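# Sort stickered items into containers of matching color

## Task

Put every item into the container whose color is the same as the color of the sticker on that item.

## Robot and tools

Robots: four identical i2rt Big YAM arms named arm1, arm2, arm3 and arm4. Each has six revolute joints, a two-finger gripper and a wrist camera (arm1_cam_wrist to arm4_cam_wrist). Four fixed room cameras also exist: cam_room_a1, cam_room_a2, cam_room_b1, cam_room_b2. Fully stretched, a hand reaches roughly 1.0 m from its joint1 axis.

Frames: every pose is in one shared scene frame, origin on the floor, +z up, units metres. Feet (base_link) as calibrated: arm1 at (-0.644, +1.377, +0.914), quat_wxyz (+0.682, +0.007, +0.004, +0.731); arm2 at (-0.655, -0.555, +0.928), (+0.747, +0.002, +0.000, -0.665); arm3 at (+0.651, -1.332, +0.868), (+0.663, -0.004, -0.006, -0.748); arm4 at (+0.648, +0.477, +0.879), (+0.687, +0.001, +0.003, +0.727). Each foot faces its own +x. The printed hand point sits between the finger pads, about 1 cm short of the tips; fingers point along the hand's +z and open along its y. The reported hand position grows less accurate at long reach. hand_target is where the hand would be at the joint targets currently held.

Joints (absolute targets, radians; gripper in metres; value in brackets is the tolerance for done): joint1_rad -2.879..2.879 (0.045), yaw about the foot, positive counter-clockwise from above, 0 points along the foot's +x. joint2_rad 0..3.141 (0.14), shoulder; 0 has the upper arm pointing back roughly level, larger lifts it up then forward. joint3_rad 0..3.019 (0.09), elbow; 0 is folded, larger opens. joint4_rad -1.692..1.57 (0.055), hand pitch, positive tips fingers up. joint5_rad -1.57..1.57 (0.03), sideways hand swing, positive to the arm's right. joint6_rad -2.094..2.094 (0.035), hand roll, positive clockwise seen from behind. gripper_m 0..0.093 (0.003), fingertip gap.

move: optional keys arm1..arm4 and cameras. Each arm key is an object for that arm alone, holding "joints", "target" (plus optional "speed") or both. "joints" maps joint names to absolute positions. "target" is a 7-number absolute pose [x, y, z, qw, qx, qy, qz] in the scene frame (metres, then a unit quaternion), matching the format of the "hand" line; the hand travels a straight line from its hand_target toward it. When "target" is given, "joints" may only contain gripper_m. "speed" is the path's peak speed in m/s, 0.002..0.5, default 0.25, and is rejected without "target"; rotation is capped at twice that value in rad/s. An arm omitted from the action receives no new command but can keep pushing toward an earlier target. All motions in one call begin together; all hand paths in one call finish together, paced by the slowest. Paths run between 0.5 and 10 s and stop short if they would need more. Each control step clips the path pose to within 100 mm and 20 degrees of the measured hand, then solves damped IK, favouring position. Expect errors of a centimetre or more, lag, overspeed near full stretch, and wide swings between postures since each joint moves at its own rate. Unknown keys make a call invalid; out-of-range values get it refused, and a refusal cancels the later move, wait and finished_scene calls of that reply. cameras: list of names, or "all"; omitted or null means all, [] means none.

wait: seconds 0..10, plus optional cameras; sends nothing new and returns the full state. zoom_image: camera plus region [x0, y0, x1, y1] in pixels from the top-left, at most 504 by 504, on that camera's latest image (only cameras included in the last images). read_manual returns licence text only. finished_scene: scene (the current scene's number) ends the scene irreversibly; do it only once all items are packed and will stay put without the robots.

Results: the "move" line lists each arm given a motion with "done" or its worst status. joint_status and hand_status explain how the last accepted action ended. off_target: stopped short, possibly still pushing. time_out: the arm now holds targets close to where it stood and keeps pushing; on_its_own lists joints still heading there, and "held at" shows a target, not a reading. Sending a joint its reported position relieves the push. "joint command not followed" / "pose unreachable": a safety check withheld targets (self or other-arm clearance); the gripper part still runs, and withheld joints show not_followed. "as last shown" marks arms not named in the action; their status lines read "not commanded". Joint velocities are in rad/s (gripper m/s); "within noise" means still. Joint torques (N m, arm joints only) include gravity and per-arm offsets; joints 3 and 4 flip sign beyond ±28.

Gripper: when clamping a rigid part, gripper_m may read up to about 0.005 below its width, or up to 0.002 above on some units; closed on nothing it reads 0.000 to 0.003. Full force (about 50 to 64 N per pad, varying by unit) is reached roughly 0.005 below the first-contact reading; soft items crush more the smaller the target. Release by commanding a gap clearly above the reading.

Avoid: knocking items off the work area or to the floor, dropping or releasing items while moving, slams and hard pushes. Arms do not stop on contact; they keep pushing, which heats motors (MOTOR HOT from 85 °C, an OVER-TEMPERATURE FAULT at 100 °C drops the arm for a while, and keys then show limit_stop_at_motor_heat; resend targets). Never squeeze or press one robot against another, including a gripper closing on another robot's fingers; the clearance check may act late and ignores fingers, housings and cameras. Loose items may occasionally get nudged. Thinking time lets the scene run while the last commands hold, so keep plans brief and motions smooth.

Each tool is called after "Call:" as name([rows], argument=value, ...), one row to a line, values as JSON.

## Session

Call:
move()

Scene clock: 0.00 s.
Joint torques (N m): no reading
Motor temperatures (°C): arm1=[22 24 25 23 21 21 21] | arm2=[24 24 24 22 22 20 23] | arm3=[24 24 23 24 24 23 23] | arm4=[23 21 22 22 25 21 24]
Heat: arm1: hottest joint3_rad 25 °C; arm2: hottest joint1_rad 24 °C; arm3: hottest joint1_rad 24 °C; arm4: hottest joint5_rad 25 °C.
Joint velocities: within noise
arm1.joint_positions: joint1_rad=-0.126 joint2_rad=+0.534 joint3_rad=+1.403 joint4_rad=-1.611 joint5_rad=-0.026 joint6_rad=-0.127 gripper_m=+0.09396
arm1.joint_status: not commanded
arm1.hand: x=-0.6307 y=+1.5344 z=+1.4214 quat_wxyz=(-0.298, +0.671, -0.622, -0.272) (m; scene frame)
arm1.hand_target: x=-0.6306 y=+1.5327 z=+1.4326 quat_wxyz=(-0.308, +0.666, -0.618, -0.280) (m; scene frame)
arm1.hand_status: not commanded
arm2.joint_positions: joint1_rad=-0.045 joint2_rad=+0.390 joint3_rad=+1.428 joint4_rad=-1.186 joint5_rad=+0.166 joint6_rad=-0.774 gripper_m=+0.09396
arm2.joint_status: not commanded
arm2.hand: x=-0.6756 y=-0.6916 z=+1.5578 quat_wxyz=(-0.217, -0.319, -0.688, +0.615) (m; scene frame)
arm2.hand_target: x=-0.6760 y=-0.6854 z=+1.5652 quat_wxyz=(-0.221, -0.317, -0.681, +0.622) (m; scene frame)
arm2.hand_status: not commanded
arm3.joint_positions: joint1_rad=+0.075 joint2_rad=+0.276 joint3_rad=+1.523 joint4_rad=-1.599 joint5_rad=-0.185 joint6_rad=-0.597 gripper_m=+0.09396
arm3.joint_status: not commanded
arm3.hand: x=+0.6803 y=-1.3506 z=+1.4452 quat_wxyz=(-0.326, -0.350, -0.735, +0.481) (m; scene frame)
arm3.hand_target: x=+0.6804 y=-1.3484 z=+1.4507 quat_wxyz=(-0.328, -0.347, -0.731, +0.487) (m; scene frame)
arm3.hand_status: not commanded
arm4.joint_positions: joint1_rad=+0.109 joint2_rad=+0.555 joint3_rad=+1.556 joint4_rad=-1.251 joint5_rad=+0.178 joint6_rad=-0.775 gripper_m=+0.09396
arm4.joint_status: not commanded
arm4.hand: x=+0.6522 y=+0.6599 z=+1.5276 quat_wxyz=(-0.572, +0.731, -0.297, -0.221) (m; scene frame)
arm4.hand_target: x=+0.6531 y=+0.6547 z=+1.5360 quat_wxyz=(-0.580, +0.725, -0.296, -0.226) (m; scene frame)
arm4.hand_status: not commanded
pictures: arm1_cam_wrist, arm2_cam_wrist, arm3_cam_wrist, arm4_cam_wrist, cam_room_a1, cam_room_a2, cam_room_b1, cam_room_b2
Images, in order (width x height): arm1_cam_wrist 672x504, arm2_cam_wrist 672x504, arm3_cam_wrist 672x504, arm4_cam_wrist 672x504, cam_room_a1 672x504, cam_room_a2 672x504, cam_room_b1 672x504, cam_room_b2 672x504.

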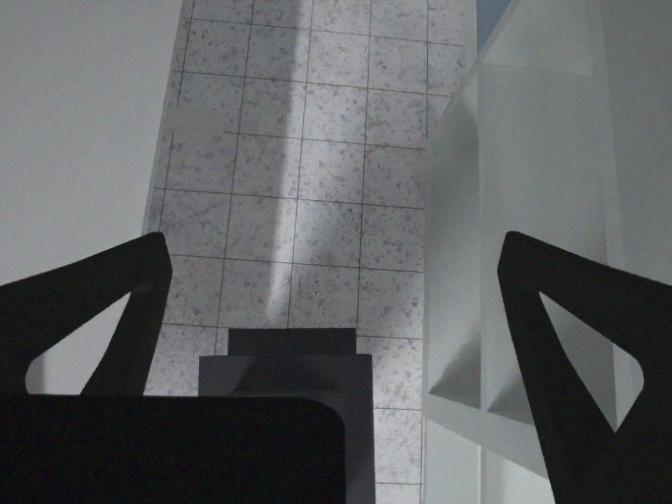

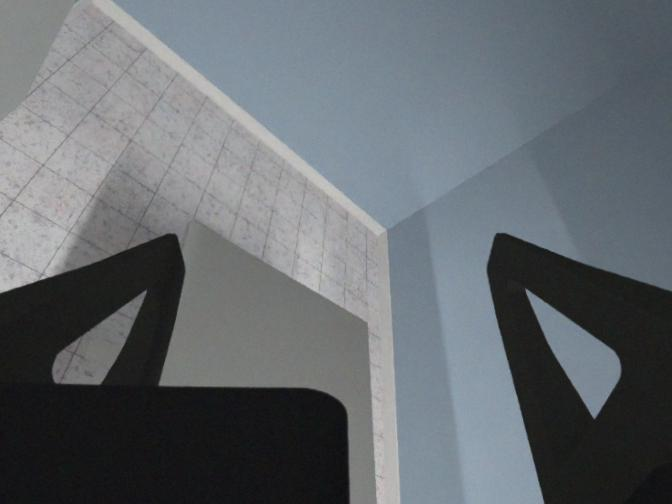

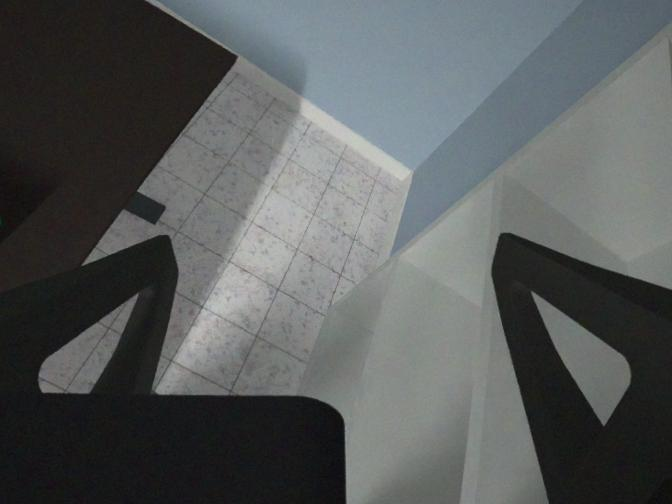

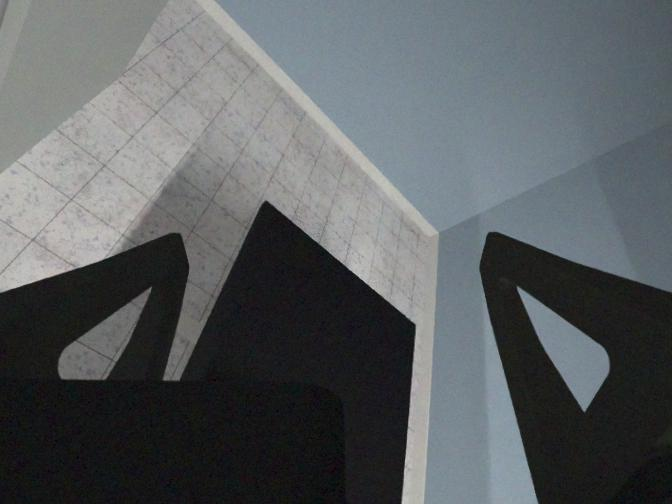

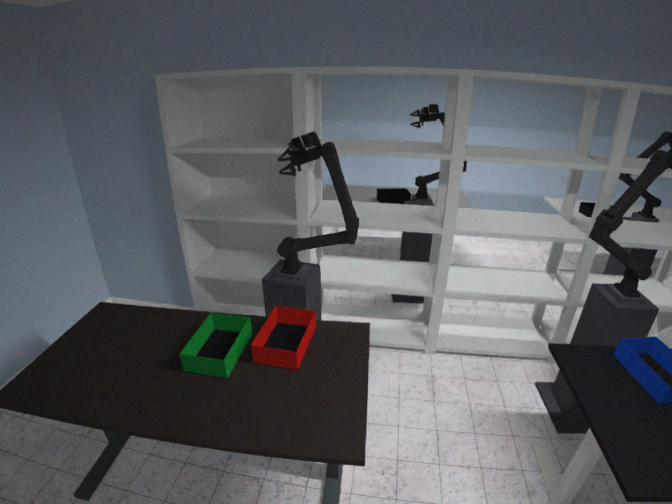

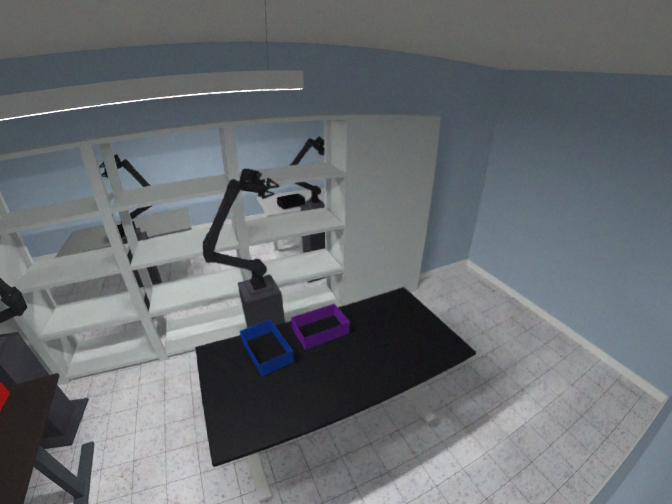

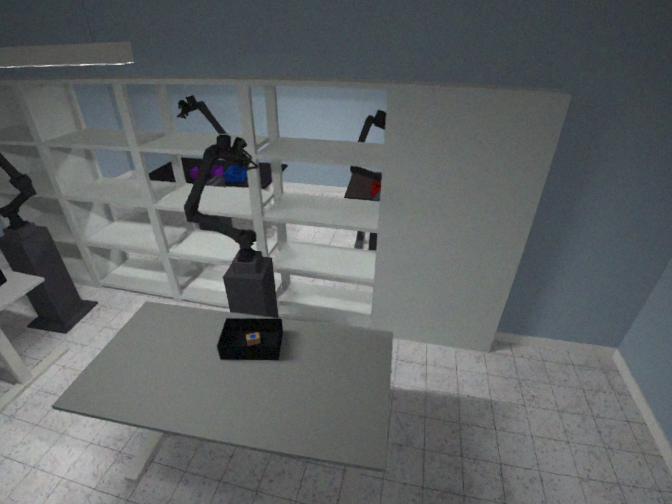

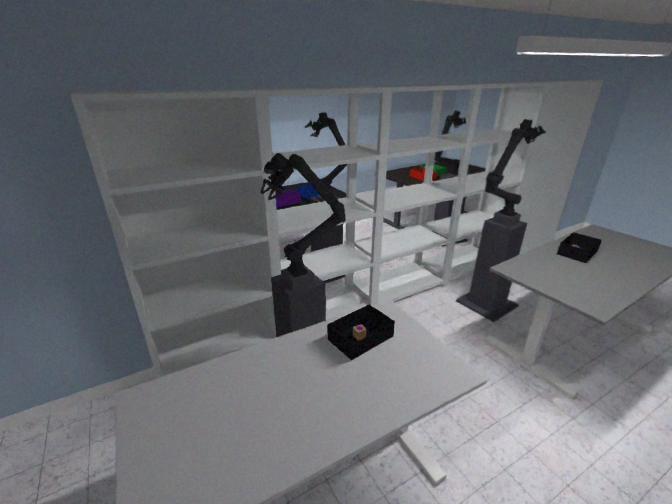

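Call:
zoom_image(camera="cam_room_b1", region=[180, 200, 340, 400])

Call:
zoom_image(camera="cam_room_b2", region=[300, 290, 420, 380])

Call:
zoom_image(camera="cam_room_a1", region=[150, 50, 480, 400])

Call:
zoom_image(camera="cam_room_a2", region=[100, 100, 440, 400])

Call:
zoom_image(camera="cam_room_b2", region=[230, 90, 672, 420])

Scaled by 2.520.

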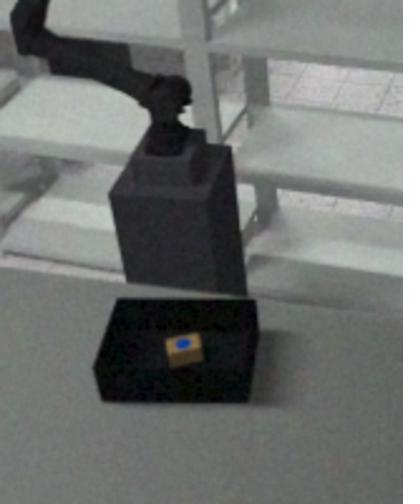

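Scaled by 4.200.

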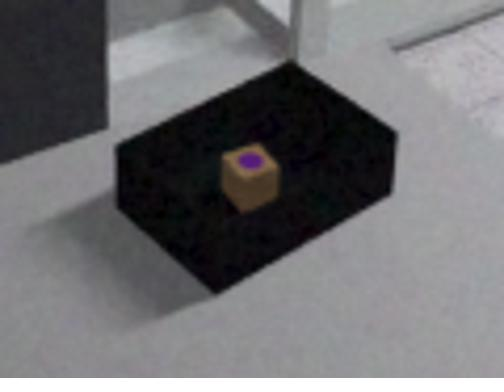

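Scaled by 1.440.

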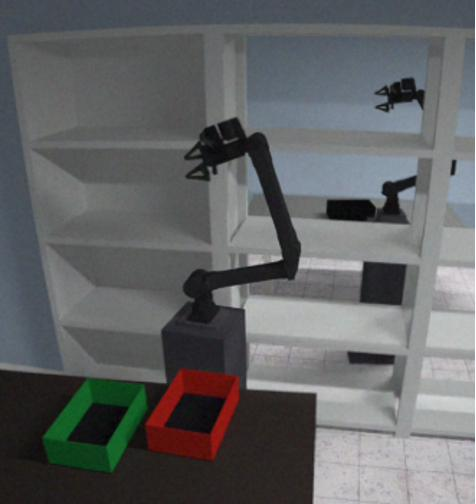

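Scaled by 1.482.

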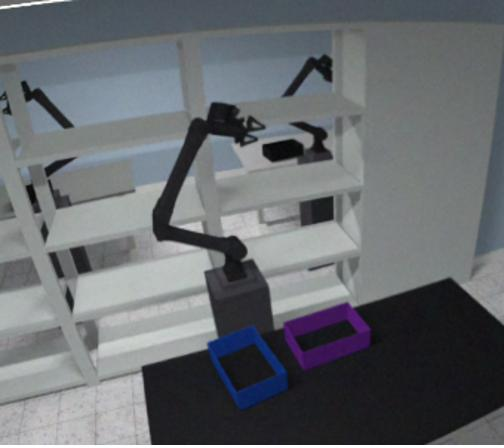

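Scaled by 1.140.

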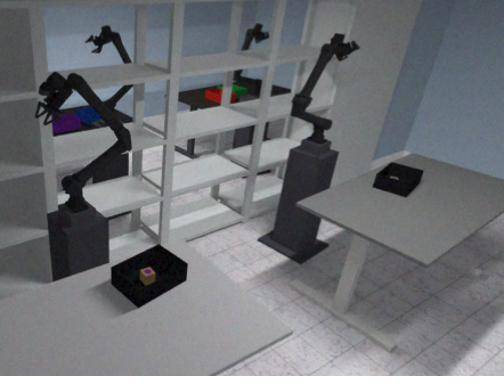

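Call:
move(arm1={"joints":{"joint1_rad":1.45,"joint2_rad":1.5,"joint3_rad":1.6,"joint4_rad":-1.6,"joint5_rad":0,"joint6_rad":0}}, arm2={"joints":{"joint1_rad":-1.7,"joint2_rad":1.5,"joint3_rad":1.6,"joint4_rad":-1.6,"joint5_rad":0,"joint6_rad":0}}, arm4={"joints":{"joint1_rad":-1.5,"joint2_rad":1.5,"joint3_rad":1.6,"joint4_rad":-1.6,"joint5_rad":0,"joint6_rad":0}})

Scene clock: 51.70 s.
Joint torques (N m): arm1=[-1.73 -12.22 12.78 0.35 0.09 0.1] | arm2=[1.03 -15.44 11.58 0.34 -0.04 0.2] | arm3=[1.38 10.05 5.35 1.96 -0.05 -0.01] | arm4=[1.14 -15.85 9.57 -0.27 0.1 0.15]
Motor temperatures (°C): arm1=[22 24 29 24 21 21 21] | arm2=[24 25 27 23 22 20 23] | arm3=[24 25 24 24 24 23 23] | arm4=[23 22 26 22 25 21 24]
Heat: arm1: hottest joint3_rad 29 °C; arm2: hottest joint3_rad 27 °C; arm3: hottest joint2_rad 25 °C; arm4: hottest joint3_rad 26 °C.
move: arm1 done; arm2 done; arm4 done
Joint velocities: within noise
arm1.joint_positions: joint1_rad=+1.452 joint2_rad=+1.517 joint3_rad=+1.576 joint4_rad=-1.596 joint5_rad=-0.002 joint6_rad=-0.006 gripper_m=+0.09398
arm1.joint_status: all done
arm1.hand: x=-1.0973 y=+1.3996 z=+1.2101 quat_wxyz=(-0.001, +0.999, -0.022, -0.024) (m; scene frame)
arm1.hand_target: x=-1.0985 y=+1.4009 z=+1.2272 quat_wxyz=(-0.002, +0.999, -0.026, -0.043) (m; scene frame)
arm1.hand_status: not commanded
arm2.joint_positions: joint1_rad=-1.705 joint2_rad=+1.503 joint3_rad=+1.595 joint4_rad=-1.588 joint5_rad=+0.000 joint6_rad=-0.013 gripper_m=+0.09397
arm2.joint_status: all done
arm2.hand: x=-1.1181 y=-0.5477 z=+1.2303 quat_wxyz=(+0.002, -0.999, +0.002, +0.037) (m; scene frame)
arm2.hand_target: x=-1.1159 y=-0.5501 z=+1.2334 quat_wxyz=(+0.002, -0.999, +0.006, +0.035) (m; scene frame)
arm2.hand_status: not commanded
arm3: as last shown
arm4.joint_positions: joint1_rad=-1.505 joint2_rad=+1.516 joint3_rad=+1.586 joint4_rad=-1.590 joint5_rad=+0.000 joint6_rad=-0.012 gripper_m=+0.09397
arm4.joint_status: all done
arm4.hand: x=+1.1083 y=+0.5342 z=+1.1706 quat_wxyz=(-0.023, +0.067, -0.997, +0.000) (m; scene frame)
arm4.hand_target: x=+1.1058 y=+0.5364 z=+1.1829 quat_wxyz=(-0.033, +0.064, -0.997, -0.001) (m; scene frame)
arm4.hand_status: not commanded
pictures: arm1_cam_wrist, arm2_cam_wrist, arm3_cam_wrist, arm4_cam_wrist, cam_room_a1, cam_room_a2, cam_room_b1, cam_room_b2
Images, in order (width x height): arm1_cam_wrist 672x504, arm2_cam_wrist 672x504, arm3_cam_wrist 672x504, arm4_cam_wrist 672x504, cam_room_a1 672x504, cam_room_a2 672x504, cam_room_b1 672x504, cam_room_b2 672x504.

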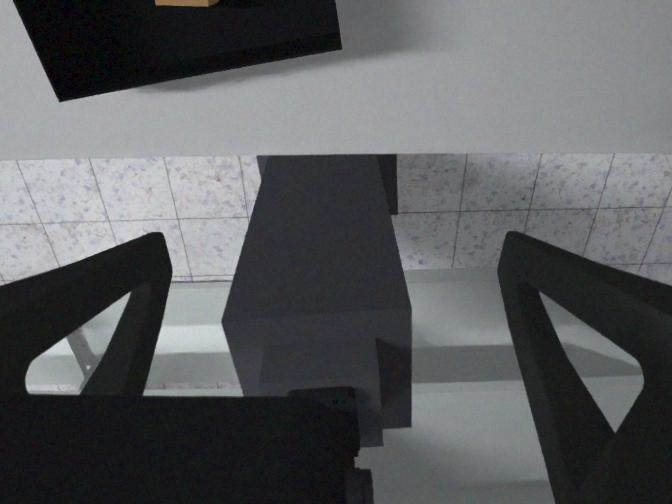

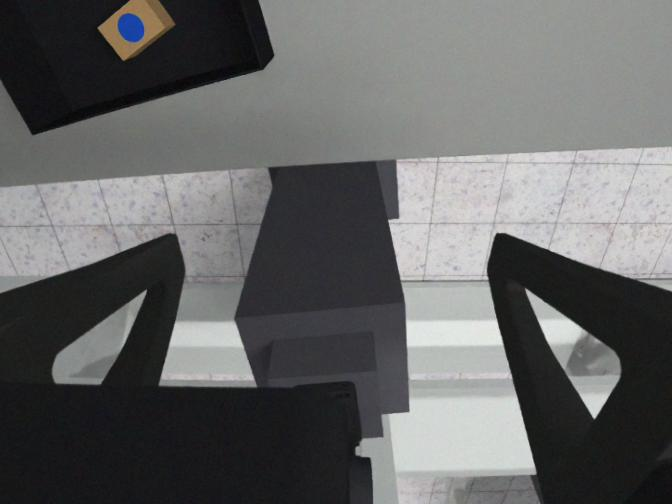

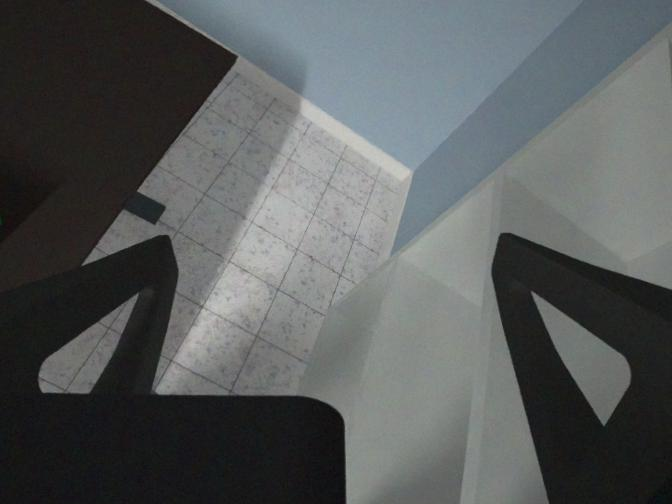

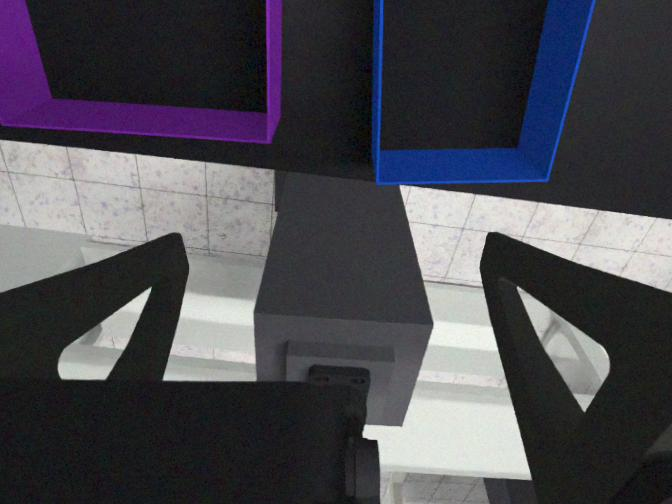

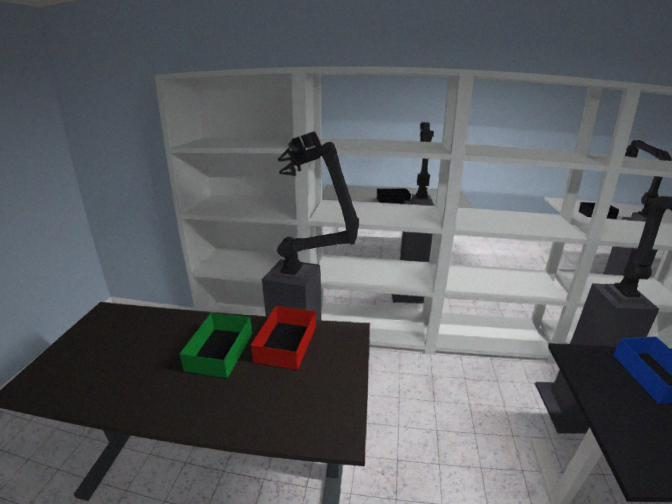

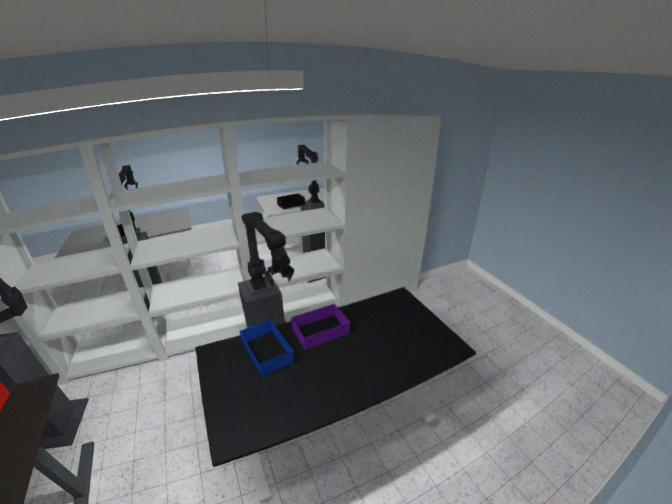

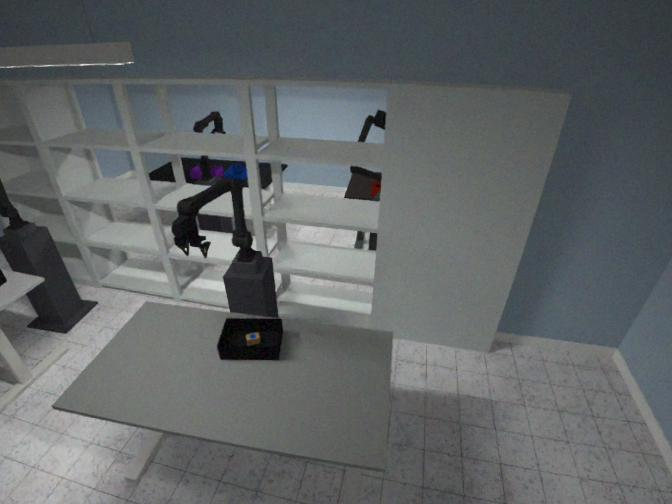

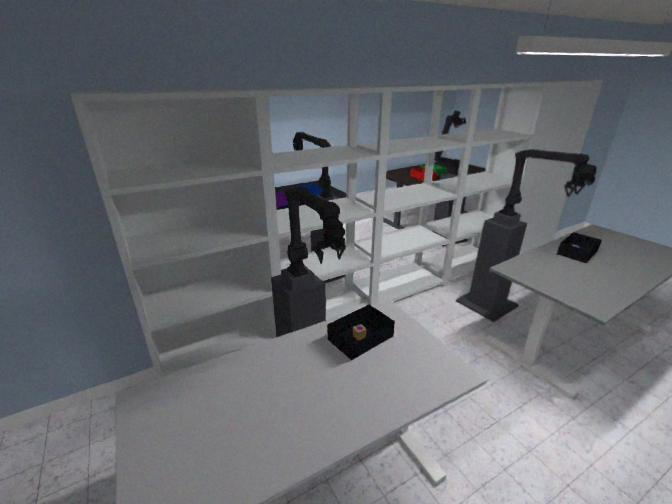

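Call:
move(arm1={"joints":{"joint4_rad":-1.1}}, arm2={"joints":{"joint4_rad":-1.1}}, arm4={"joints":{"joint4_rad":-1.1}}, cameras=["arm1_cam_wrist","arm2_cam_wrist","arm4_cam_wrist"])

Scene clock: 59.23 s.
Joint torques (N m): arm1=[-1.96 -12.51 13.44 1.98 0.08 0.09] | arm2=[1.03 -16.38 12.44 2.55 -0.03 0.2] | arm3=[1.26 9.99 5.34 1.94 -0.05 -0.01] | arm4=[1.14 -16.97 10.17 1.24 0.05 0.16]
Motor temperatures (°C): arm1=[22 25 30 23 21 21 21] | arm2=[24 25 28 22 22 20 23] | arm3=[24 25 24 24 24 23 23] | arm4=[23 22 26 22 25 21 24]
Heat: arm1: hottest joint3_rad 30 °C; arm2: hottest joint3_rad 28 °C; arm3: hottest joint2_rad 25 °C; arm4: hottest joint3_rad 26 °C.
move: arm1 done; arm2 done; arm4 done
Joint velocities: within noise
arm1.joint_positions: joint1_rad=+1.452 joint2_rad=+1.517 joint3_rad=+1.576 joint4_rad=-1.119 joint5_rad=-0.002 joint6_rad=-0.006 gripper_m=+0.09398
arm1.joint_status: all done
arm1.hand: x=-1.2088 y=+1.4051 z=+1.2429 quat_wxyz=(-0.007, +0.965, -0.021, -0.260) (m; scene frame)
arm1.hand_target: x=-1.2132 y=+1.4069 z=+1.2673 quat_wxyz=(-0.008, +0.957, -0.025, -0.289) (m; scene frame)
arm1.hand_status: not commanded
arm2.joint_positions: joint1_rad=-1.705 joint2_rad=+1.503 joint3_rad=+1.595 joint4_rad=-1.117 joint5_rad=+0.000 joint6_rad=-0.013 gripper_m=+0.09397
arm2.joint_status: all done
arm2.hand: x=-1.2274 y=-0.5459 z=+1.2650 quat_wxyz=(+0.006, -0.963, +0.002, +0.269) (m; scene frame)
arm2.hand_target: x=-1.2314 y=-0.5488 z=+1.2715 quat_wxyz=(+0.003, -0.960, +0.005, +0.281) (m; scene frame)
arm2.hand_status: not commanded
arm3: as last shown
arm4.joint_positions: joint1_rad=-1.505 joint2_rad=+1.514 joint3_rad=+1.586 joint4_rad=-1.116 joint5_rad=+0.000 joint6_rad=-0.012 gripper_m=+0.09397
arm4.joint_status: all done
arm4.hand: x=+1.2181 y=+0.5478 z=+1.2034 quat_wxyz=(-0.258, +0.065, -0.964, -0.013) (m; scene frame)
arm4.hand_target: x=+1.2206 y=+0.5513 z=+1.2206 quat_wxyz=(-0.279, +0.061, -0.958, -0.017) (m; scene frame)
arm4.hand_status: not commanded
pictures: arm1_cam_wrist, arm2_cam_wrist, arm4_cam_wrist
Images, in order (width x height): arm1_cam_wrist 672x504, arm2_cam_wrist 672x504, arm4_cam_wrist 672x504.

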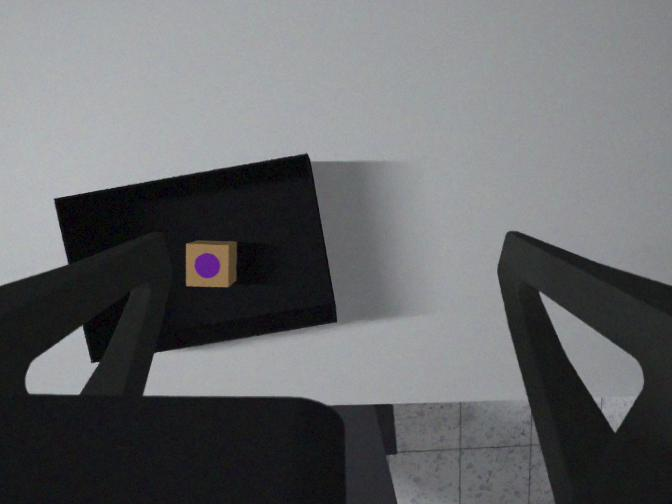

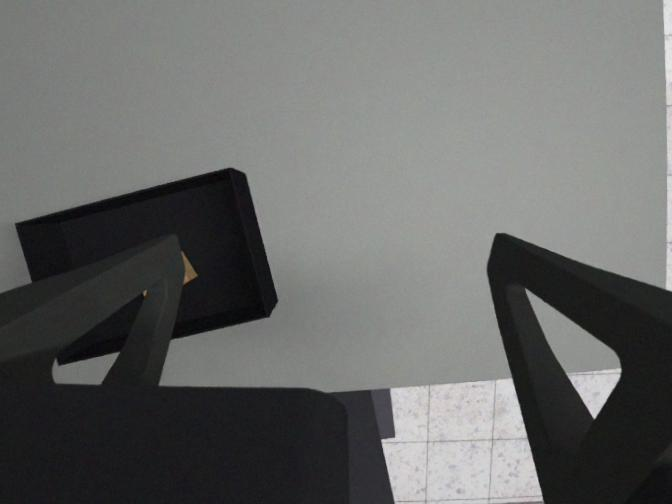

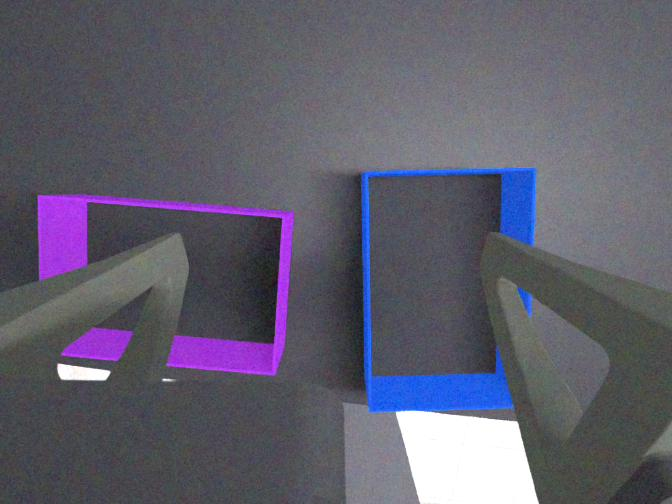

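Call:
move(arm1={"target":[-1.11,1.25,1.06,0,0.9998,-0.022,0]}, arm2={"target":[-1.126,-0.754,1.06,0,0.9636,0.267,0]}, arm4={"joints":{"joint1_rad":1.5,"joint2_rad":0.8,"joint3_rad":1.6,"joint4_rad":-1.5}}, cameras=["arm1_cam_wrist","arm2_cam_wrist","arm4_cam_wrist"])

Scene clock: 105.03 s.
Joint torques (N m): arm1=[-1.67 -11.93 10.48 0.02 0.03 0.12] | arm2=[0.44 -16.21 9.73 0.32 -0.12 -0.07] | arm3=[1.26 10.11 5.37 2 -0.04 -0.02] | arm4=[1.38 -1.67 7.94 0.8 0.11 0.14]
Motor temperatures (°C): arm1=[22 26 34 23 21 21 21] | arm2=[24 26 32 22 22 20 23] | arm3=[24 25 25 24 24 23 23] | arm4=[23 24 29 22 24 21 24]
Heat: arm1: hottest joint3_rad 34 °C; arm2: hottest joint3_rad 32 °C; arm3: hottest joint2_rad 25 °C; arm4: hottest joint3_rad 29 °C.
move: arm1 done; arm2 off_target; arm4 done
Joint velocities: within noise
arm1.joint_positions: joint1_rad=+1.763 joint2_rad=+1.661 joint3_rad=+1.350 joint4_rad=-1.265 joint5_rad=-0.005 joint6_rad=+0.299 gripper_m=+0.09398
arm1.joint_status: not commanded
arm1.hand: x=-1.1108 y=+1.2511 z=+1.0599 quat_wxyz=(+0.001, +1.000, -0.019, -0.005) (m; scene frame)
arm1.hand_target: x=-1.1099 y=+1.2500 z=+1.0599 quat_wxyz=(+0.000, +1.000, -0.022, +0.000) (m; scene frame)
arm1.hand_status: done (0.001 m and 0.6 deg from the pose sent, 0.259 m and 30.1 deg at the start)
arm2.joint_positions: joint1_rad=-1.286 joint2_rad=+1.700 joint3_rad=+1.426 joint4_rad=-1.250 joint5_rad=+0.000 joint6_rad=-0.127 gripper_m=+0.09397
arm2.joint_status: not commanded
arm2.hand: x=-1.1315 y=-0.7579 z=+1.0748 quat_wxyz=(-0.002, -0.965, -0.262, +0.022) (m; scene frame)
arm2.hand_target: x=-1.1258 y=-0.7539 z=+1.0603 quat_wxyz=(+0.000, -0.964, -0.267, +0.000) (m; scene frame)
arm2.hand_status: off_target (0.016 m and 2.6 deg from the pose sent, 0.309 m and 43.8 deg at the start)
arm3: as last shown
arm4.joint_positions: joint1_rad=+1.495 joint2_rad=+0.811 joint3_rad=+1.591 joint4_rad=-1.489 joint5_rad=-0.002 joint6_rad=-0.011 gripper_m=+0.09401
arm4.joint_status: all done
arm4.hand: x=+0.3819 y=+0.4845 z=+1.4406 quat_wxyz=(-0.004, +0.908, -0.004, -0.420) (m; scene frame)
arm4.hand_target: x=+0.3897 y=+0.4835 z=+1.4453 quat_wxyz=(-0.001, +0.906, -0.007, -0.424) (m; scene frame)
arm4.hand_status: not commanded
pictures: arm1_cam_wrist, arm2_cam_wrist, arm4_cam_wrist
Images, in order (width x height): arm1_cam_wrist 672x504, arm2_cam_wrist 672x504, arm4_cam_wrist 672x504.

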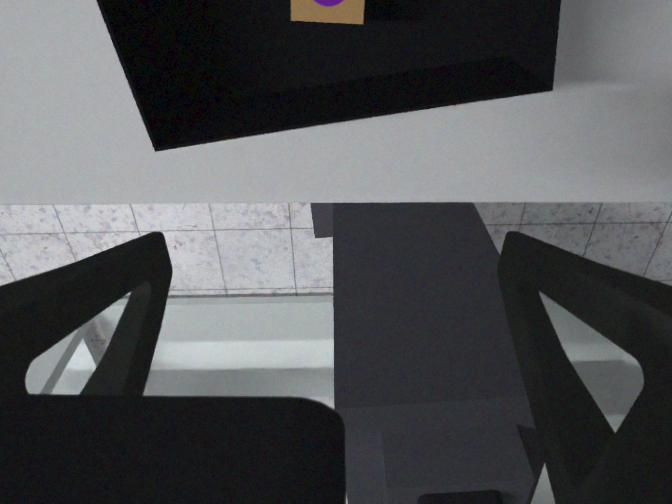

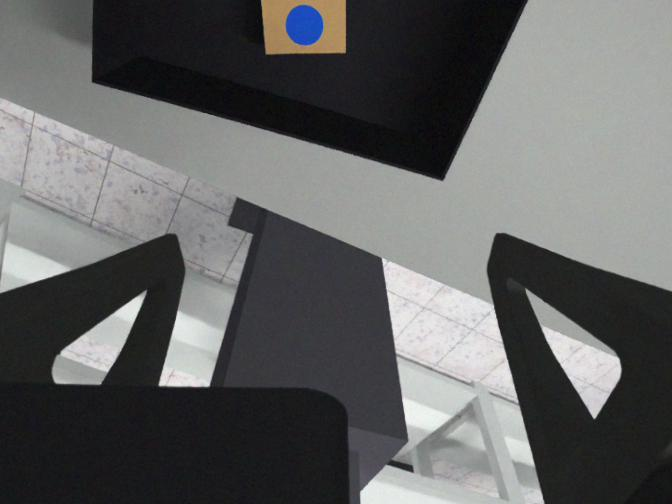

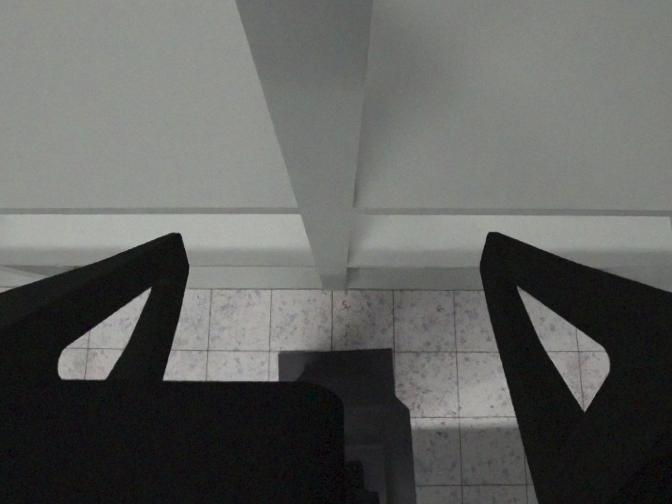

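Call:
move(arm1={"target":[-1.11,1.251,0.95,0,0.9998,-0.022,0]}, arm2={"target":[-1.126,-0.754,0.95,0,0.9636,0.267,0]}, arm4={"target":[0.39,0.4845,1.25,0,0.907,0,-0.42]}, cameras=["arm1_cam_wrist","arm2_cam_wrist","arm4_cam_wrist"])

Scene clock: 118.70 s.
Joint torques (N m): arm1=[-1.38 -12.1 9.03 0.87 0 0.16] | arm2=[0.5 -16.44 8.68 1.29 -0.12 -0.06] | arm3=[1.26 9.93 5.35 1.95 -0.05 -0.01] | arm4=[0.09 -0.15 9.25 1.85 -0.05 -0.09]
Motor temperatures (°C): arm1=[22 26 33 23 21 21 21] | arm2=[24 26 31 22 22 20 23] | arm3=[24 25 25 24 24 23 23] | arm4=[23 24 29 22 24 21 24]
Heat: arm1: hottest joint3_rad 33 °C; arm2: hottest joint3_rad 31 °C; arm3: hottest joint2_rad 25 °C; arm4: hottest joint3_rad 29 °C.
move: arm1 done; arm2 off_target; arm4 off_target
Joint velocities: within noise
arm1.joint_positions: joint1_rad=+1.763 joint2_rad=+1.780 joint3_rad=+1.195 joint4_rad=-1.012 joint5_rad=-0.005 joint6_rad=+0.300 gripper_m=+0.09398
arm1.joint_status: not commanded
arm1.hand: x=-1.1057 y=+1.2532 z=+0.9512 quat_wxyz=(-0.002, +1.000, -0.019, +0.006) (m; scene frame)
arm1.hand_target: x=-1.1099 y=+1.2510 z=+0.9500 quat_wxyz=(+0.000, +1.000, -0.022, +0.000) (m; scene frame)
arm1.hand_status: done (0.005 m and 0.8 deg from the pose sent, 0.110 m and 0.6 deg at the start)
arm2.joint_positions: joint1_rad=-1.286 joint2_rad=+1.819 joint3_rad=+1.279 joint4_rad=-1.007 joint5_rad=+0.000 joint6_rad=-0.128 gripper_m=+0.09397
arm2.joint_status: not commanded
arm2.hand: x=-1.1286 y=-0.7564 z=+0.9657 quat_wxyz=(-0.001, -0.965, -0.262, +0.011) (m; scene frame)
arm2.hand_target: x=-1.1257 y=-0.7539 z=+0.9504 quat_wxyz=(+0.000, -0.964, -0.267, +0.000) (m; scene frame)
arm2.hand_status: off_target (0.016 m and 1.4 deg from the pose sent, 0.125 m and 2.6 deg at the start)
arm3: as last shown
arm4.joint_positions: joint1_rad=+1.486 joint2_rad=+0.520 joint3_rad=+0.922 joint4_rad=-1.146 joint5_rad=-0.022 joint6_rad=-0.014 gripper_m=+0.09401
arm4.joint_status: not commanded
arm4.hand: x=+0.3902 y=+0.4826 z=+1.2412 quat_wxyz=(+0.003, +0.915, -0.003, -0.404) (m; scene frame)
arm4.hand_target: x=+0.3901 y=+0.4845 z=+1.2500 quat_wxyz=(+0.000, +0.907, +0.000, -0.420) (m; scene frame)
arm4.hand_status: off_target (0.009 m and 2.1 deg from the pose sent, 0.191 m and 0.6 deg at the start)
pictures: arm1_cam_wrist, arm2_cam_wrist, arm4_cam_wrist
Images, in order (width x height): arm1_cam_wrist 672x504, arm2_cam_wrist 672x504, arm4_cam_wrist 672x504.

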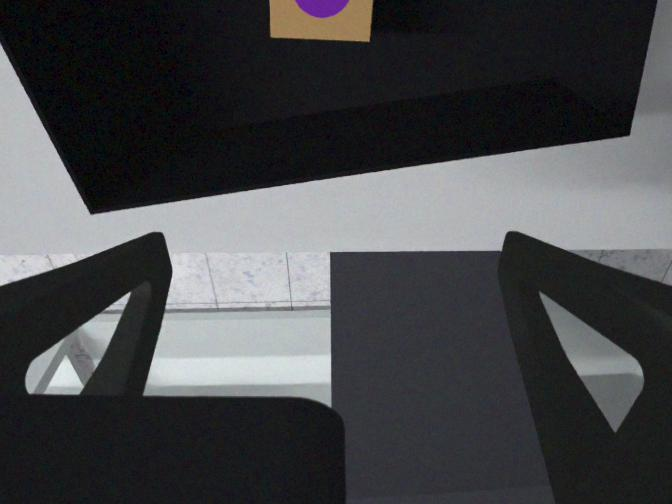

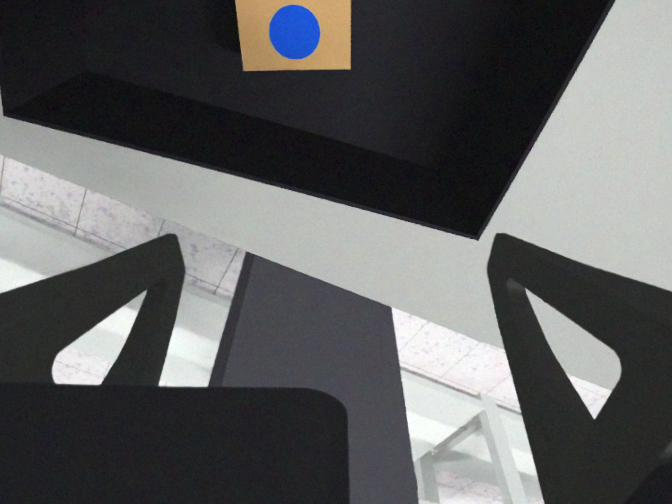

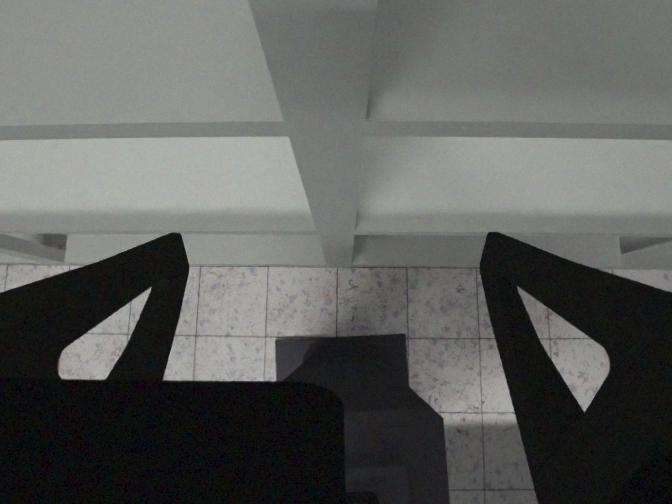

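Call:
move(arm1={"target":[-1.055,1.242,0.85,-0.0088,0.9654,-0.0328,-0.2588]}, arm2={"target":[-1.063,-0.749,0.845,0.0692,0.9308,0.2579,-0.2496]}, cameras=["arm1_cam_wrist","arm2_cam_wrist"])

Scene clock: 158.80 s.
Joint torques (N m): arm1=[-0.32 -8.41 5.59 1.8 0.25 0.11] | arm2=[1.55 -12.22 5.34 2.52 -0.18 0.2] | arm3=[1.26 10.05 5.3 1.95 -0.05 -0.01] | arm4=[0.21 -0.09 9.37 1.76 -0.05 -0.09]
Motor temperatures (°C): arm1=[22 26 31 23 21 21 21] | arm2=[24 26 29 22 22 20 23] | arm3=[24 25 25 24 24 23 23] | arm4=[23 22 32 22 24 21 24]
Heat: arm1: hottest joint3_rad 31 °C; arm2: hottest joint3_rad 29 °C; arm3: hottest joint2_rad 25 °C; arm4: hottest joint3_rad 32 °C.
move: arm1 done; arm2 off_target
Joint velocities: within noise
arm1.joint_positions: joint1_rad=+1.903 joint2_rad=+1.743 joint3_rad=+0.629 joint4_rad=-0.008 joint5_rad=+0.222 joint6_rad=+0.416 gripper_m=+0.09398
arm1.joint_status: not commanded
arm1.hand: x=-1.0530 y=+1.2457 z=+0.8516 quat_wxyz=(-0.012, +0.967, -0.032, -0.254) (m; scene frame)
arm1.hand_target: x=-1.0550 y=+1.2420 z=+0.8501 quat_wxyz=(-0.009, +0.965, -0.033, -0.259) (m; scene frame)
arm1.hand_status: done (0.005 m and 0.7 deg from the pose sent, 0.114 m and 30.7 deg at the start)
arm2.joint_positions: joint1_rad=-1.276 joint2_rad=+1.787 joint3_rad=+0.653 joint4_rad=+0.101 joint5_rad=-0.059 joint6_rad=-0.117 gripper_m=+0.09397
arm2.joint_status: not commanded
arm2.hand: x=-1.0697 y=-0.7470 z=+0.8556 quat_wxyz=(-0.066, -0.928, -0.260, +0.257) (m; scene frame)
arm2.hand_target: x=-1.0629 y=-0.7488 z=+0.8454 quat_wxyz=(-0.069, -0.931, -0.258, +0.250) (m; scene frame)
arm2.hand_status: off_target (0.013 m and 1.0 deg from the pose sent, 0.137 m and 28.8 deg at the start)
arm3: as last shown
arm4.joint_positions: joint1_rad=+1.486 joint2_rad=+0.520 joint3_rad=+0.922 joint4_rad=-1.146 joint5_rad=-0.023 joint6_rad=-0.014 gripper_m=+0.09401
arm4.joint_status: not commanded
arm4.hand: x=+0.3902 y=+0.4825 z=+1.2412 quat_wxyz=(+0.003, +0.915, -0.003, -0.404) (m; scene frame)
arm4.hand_target: x=+0.3902 y=+0.4844 z=+1.2500 quat_wxyz=(+0.000, +0.908, +0.000, -0.420) (m; scene frame)
arm4.hand_status: not commanded
pictures: arm1_cam_wrist, arm2_cam_wrist
Images, in order (width x height): arm1_cam_wrist 672x504, arm2_cam_wrist 672x504.

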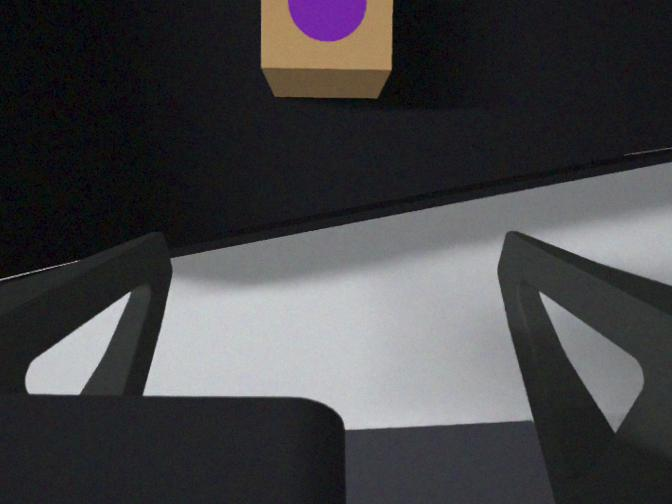

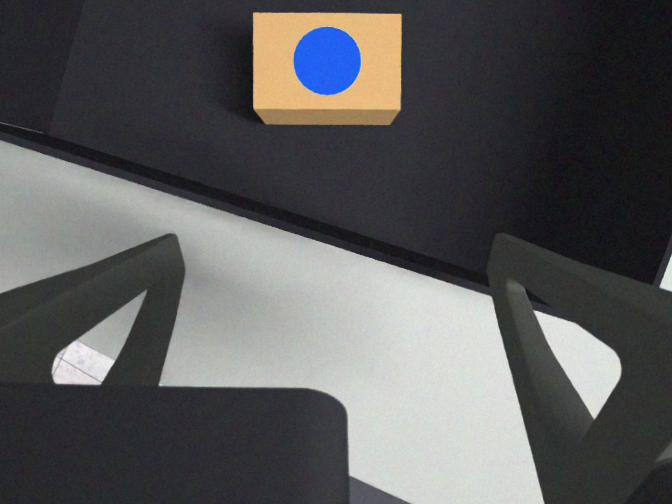

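Call:
move(arm1={"target":[-1.13,1.244,0.85,-0.0088,0.9654,-0.0328,-0.2588],"speed":0.2}, arm2={"target":[-1.111,-0.784,0.84,0.0692,0.9308,0.2579,-0.2496],"speed":0.2}, cameras=[])

Call:
move(arm1={"target":[-1.13,1.244,0.766,-0.0088,0.9654,-0.0328,-0.2588],"speed":0.1}, arm2={"target":[-1.111,-0.784,0.752,0.0692,0.9308,0.2579,-0.2496],"speed":0.1}, cameras=["arm1_cam_wrist","arm2_cam_wrist"])

Scene clock: 179.67 s.
Joint torques (N m): arm1=[-1.73 -9.64 8.5 0.69 0.12 -0.09] | arm2=[1.38 -13.63 8.35 1.28 0.08 0.21] | arm3=[1.2 9.99 5.35 1.99 -0.04 -0.01] | arm4=[0.03 0.15 9.33 1.73 -0.07 -0.1]
Motor temperatures (°C): arm1=[22 26 30 23 21 21 21] | arm2=[24 26 28 22 22 20 23] | arm3=[24 25 25 24 24 23 23] | arm4=[23 22 32 22 24 21 24]
Heat: arm1: hottest joint3_rad 30 °C; arm2: hottest joint3_rad 28 °C; arm3: hottest joint2_rad 25 °C; arm4: hottest joint3_rad 32 °C.
move: arm1 done; arm2 off_target
Joint velocities: within noise
arm1.joint_positions: joint1_rad=+1.840 joint2_rad=+1.849 joint3_rad=+0.803 joint4_rad=-0.050 joint5_rad=+0.192 joint6_rad=+0.364 gripper_m=+0.09398
arm1.joint_status: not commanded
arm1.hand: x=-1.1210 y=+1.2452 z=+0.8503 quat_wxyz=(-0.008, +0.965, -0.035, -0.259) (m; scene frame)
arm1.hand_target: x=-1.1298 y=+1.2441 z=+0.8502 quat_wxyz=(-0.009, +0.965, -0.033, -0.259) (m; scene frame)
arm1.hand_status: done (0.009 m and 0.3 deg from the pose sent, 0.077 m and 0.7 deg at the start)
arm2.joint_positions: joint1_rad=-1.245 joint2_rad=+1.878 joint3_rad=+0.790 joint4_rad=+0.062 joint5_rad=-0.050 joint6_rad=-0.092 gripper_m=+0.09397
arm2.joint_status: not commanded
arm2.hand: x=-1.1084 y=-0.7793 z=+0.8490 quat_wxyz=(-0.070, -0.927, -0.261, +0.259) (m; scene frame)
arm2.hand_target: x=-1.1107 y=-0.7838 z=+0.8402 quat_wxyz=(-0.069, -0.931, -0.258, +0.250) (m; scene frame)
arm2.hand_status: off_target (0.011 m and 1.2 deg from the pose sent, 0.058 m and 1.0 deg at the start)
arm3, arm4: as last shown
pictures: none
No camera images: "cameras" was empty.

Scene clock: 181.23 s.
Joint torques (N m): arm1=[-1.96 -11.22 5.01 1.4 0.04 0.2] | arm2=[1.32 -11.46 4.22 1.57 0.23 -0.09] | arm3=[1.2 10.05 5.35 1.96 -0.05 -0.01] | arm4=[-0.03 -0.44 9.33 1.81 -0.05 -0.09]
Motor temperatures (°C): arm1=[22 26 30 23 21 21 21] | arm2=[24 26 28 22 22 20 23] | arm3=[24 25 25 24 24 23 23] | arm4=[23 22 32 22 24 21 24]
Heat: arm1: hottest joint3_rad 30 °C; arm2: hottest joint3_rad 28 °C; arm3: hottest joint2_rad 25 °C; arm4: hottest joint3_rad 32 °C.
move: arm1 off_target; arm2 off_target
Joint velocities: within noise
arm1.joint_positions: joint1_rad=+1.840 joint2_rad=+2.070 joint3_rad=+0.838 joint4_rad=+0.149 joint5_rad=+0.195 joint6_rad=+0.345 gripper_m=+0.09398
arm1.joint_status: not commanded
arm1.hand: x=-1.1322 y=+1.2424 z=+0.7771 quat_wxyz=(-0.009, +0.964, -0.027, -0.266) (m; scene frame)
arm1.hand_target: x=-1.1297 y=+1.2441 z=+0.7663 quat_wxyz=(-0.009, +0.965, -0.033, -0.259) (m; scene frame)
arm1.hand_status: off_target (0.011 m and 1.1 deg from the pose sent, 0.085 m and 0.3 deg at the start)
arm2.joint_positions: joint1_rad=-1.245 joint2_rad=+2.076 joint3_rad=+0.853 joint4_rad=+0.272 joint5_rad=-0.054 joint6_rad=-0.062 gripper_m=+0.09397
arm2.joint_status: not commanded
arm2.hand: x=-1.1364 y=-0.7932 z=+0.7961 quat_wxyz=(-0.082, -0.920, -0.246, +0.293) (m; scene frame)
arm2.hand_target: x=-1.1089 y=-0.7826 z=+0.7558 quat_wxyz=(-0.069, -0.931, -0.258, +0.249) (m; scene frame)
arm2.hand_status: off_target (0.052 m and 5.5 deg from the pose sent, 0.097 m and 1.2 deg at the start)
arm3, arm4: as last shown
pictures: arm1_cam_wrist, arm2_cam_wrist
Images, in order (width x height): arm1_cam_wrist 672x504, arm2_cam_wrist 672x504.

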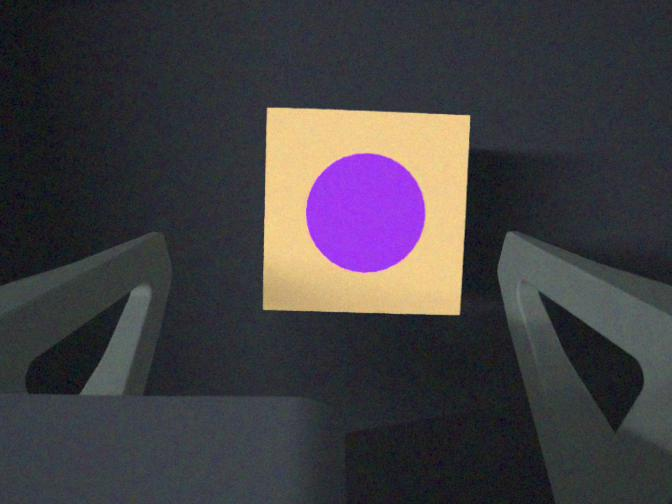

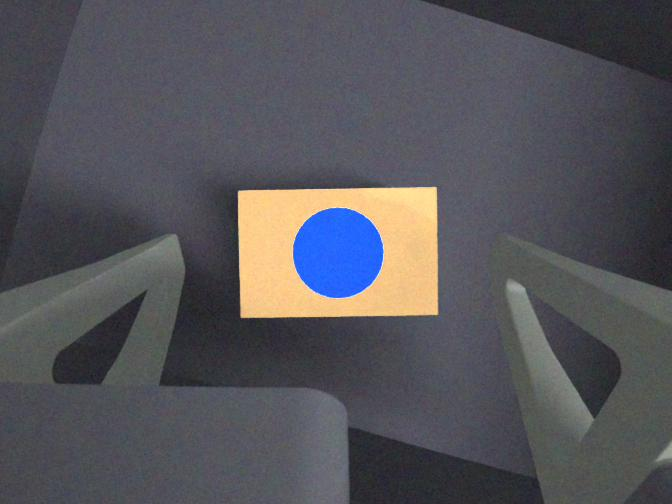

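Call:
move(arm1={"target":[-1.13,1.254,0.764,-0.0088,0.9654,-0.0328,-0.2588],"speed":0.1}, arm2={"target":[-1.111,-0.784,0.86,0.0279,0.9583,0.2655,-0.1007],"speed":0.15}, cameras=["arm1_cam_wrist","arm2_cam_wrist"])

Scene clock: 192.83 s.
Joint torques (N m): arm1=[-2.84 -10.93 4.01 1.5 0.11 0.05] | arm2=[1.67 -18.26 10.07 0.59 0.11 -0.08] | arm3=[1.14 9.88 5.39 1.99 -0.06 0] | arm4=[-0.09 -0.21 9.33 1.83 -0.07 -0.09]
Motor temperatures (°C): arm1=[22 26 29 23 21 21 21] | arm2=[24 26 27 22 22 20 23] | arm3=[24 25 25 24 24 23 23] | arm4=[23 22 32 22 24 21 24]
Heat: arm1: hottest joint3_rad 29 °C; arm2: hottest joint3_rad 27 °C; arm3: hottest joint2_rad 25 °C; arm4: hottest joint3_rad 32 °C.
move: arm1 off_target; arm2 off_target
Joint velocities: within noise
arm1.joint_positions: joint1_rad=+1.828 joint2_rad=+2.075 joint3_rad=+0.838 joint4_rad=+0.160 joint5_rad=+0.182 joint6_rad=+0.338 gripper_m=+0.09398
arm1.joint_status: not commanded
arm1.hand: x=-1.1342 y=+1.2458 z=+0.7757 quat_wxyz=(-0.005, +0.963, -0.028, -0.267) (m; scene frame)
arm1.hand_target: x=-1.1297 y=+1.2540 z=+0.7644 quat_wxyz=(-0.009, +0.965, -0.033, -0.259) (m; scene frame)
arm1.hand_status: off_target (0.015 m and 1.2 deg from the pose sent, 0.018 m and 1.1 deg at the start)
arm2.joint_positions: joint1_rad=-1.238 joint2_rad=+1.913 joint3_rad=+1.006 joint4_rad=-0.479 joint5_rad=-0.022 joint6_rad=-0.064 gripper_m=+0.09397
arm2.joint_status: not commanded
arm2.hand: x=-1.0980 y=-0.7727 z=+0.8487 quat_wxyz=(-0.027, -0.963, -0.254, +0.088) (m; scene frame)
arm2.hand_target: x=-1.1105 y=-0.7838 z=+0.8602 quat_wxyz=(-0.028, -0.958, -0.265, +0.101) (m; scene frame)
arm2.hand_status: off_target (0.021 m and 2.1 deg from the pose sent, 0.069 m and 23.4 deg at the start)
arm3.joint_positions: joint1_rad=+0.075 joint2_rad=+0.276 joint3_rad=+1.523 joint4_rad=-1.599 joint5_rad=-0.185 joint6_rad=-0.597 gripper_m=+0.09396
arm3.joint_status: not commanded
arm3.hand: x=+0.6803 y=-1.3506 z=+1.4452 quat_wxyz=(-0.326, -0.350, -0.735, +0.481) (m; scene frame)
arm3.hand_target: x=+0.6804 y=-1.3484 z=+1.4507 quat_wxyz=(-0.328, -0.347, -0.731, +0.487) (m; scene frame)
arm3.hand_status: not commanded
arm4: as last shown
pictures: arm1_cam_wrist, arm2_cam_wrist
Images, in order (width x height): arm1_cam_wrist 672x504, arm2_cam_wrist 672x504.

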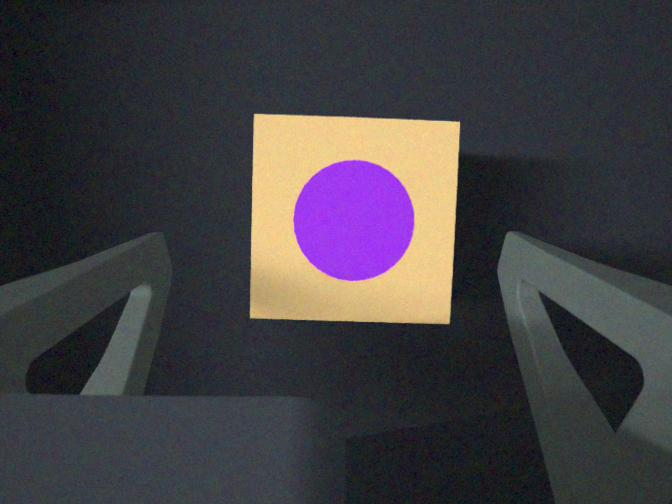

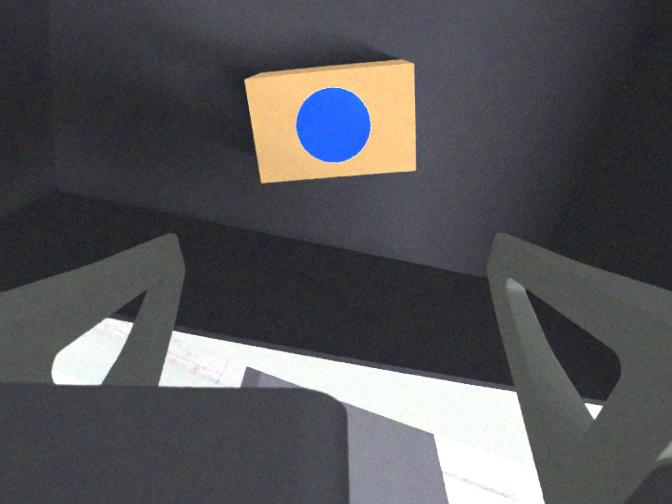

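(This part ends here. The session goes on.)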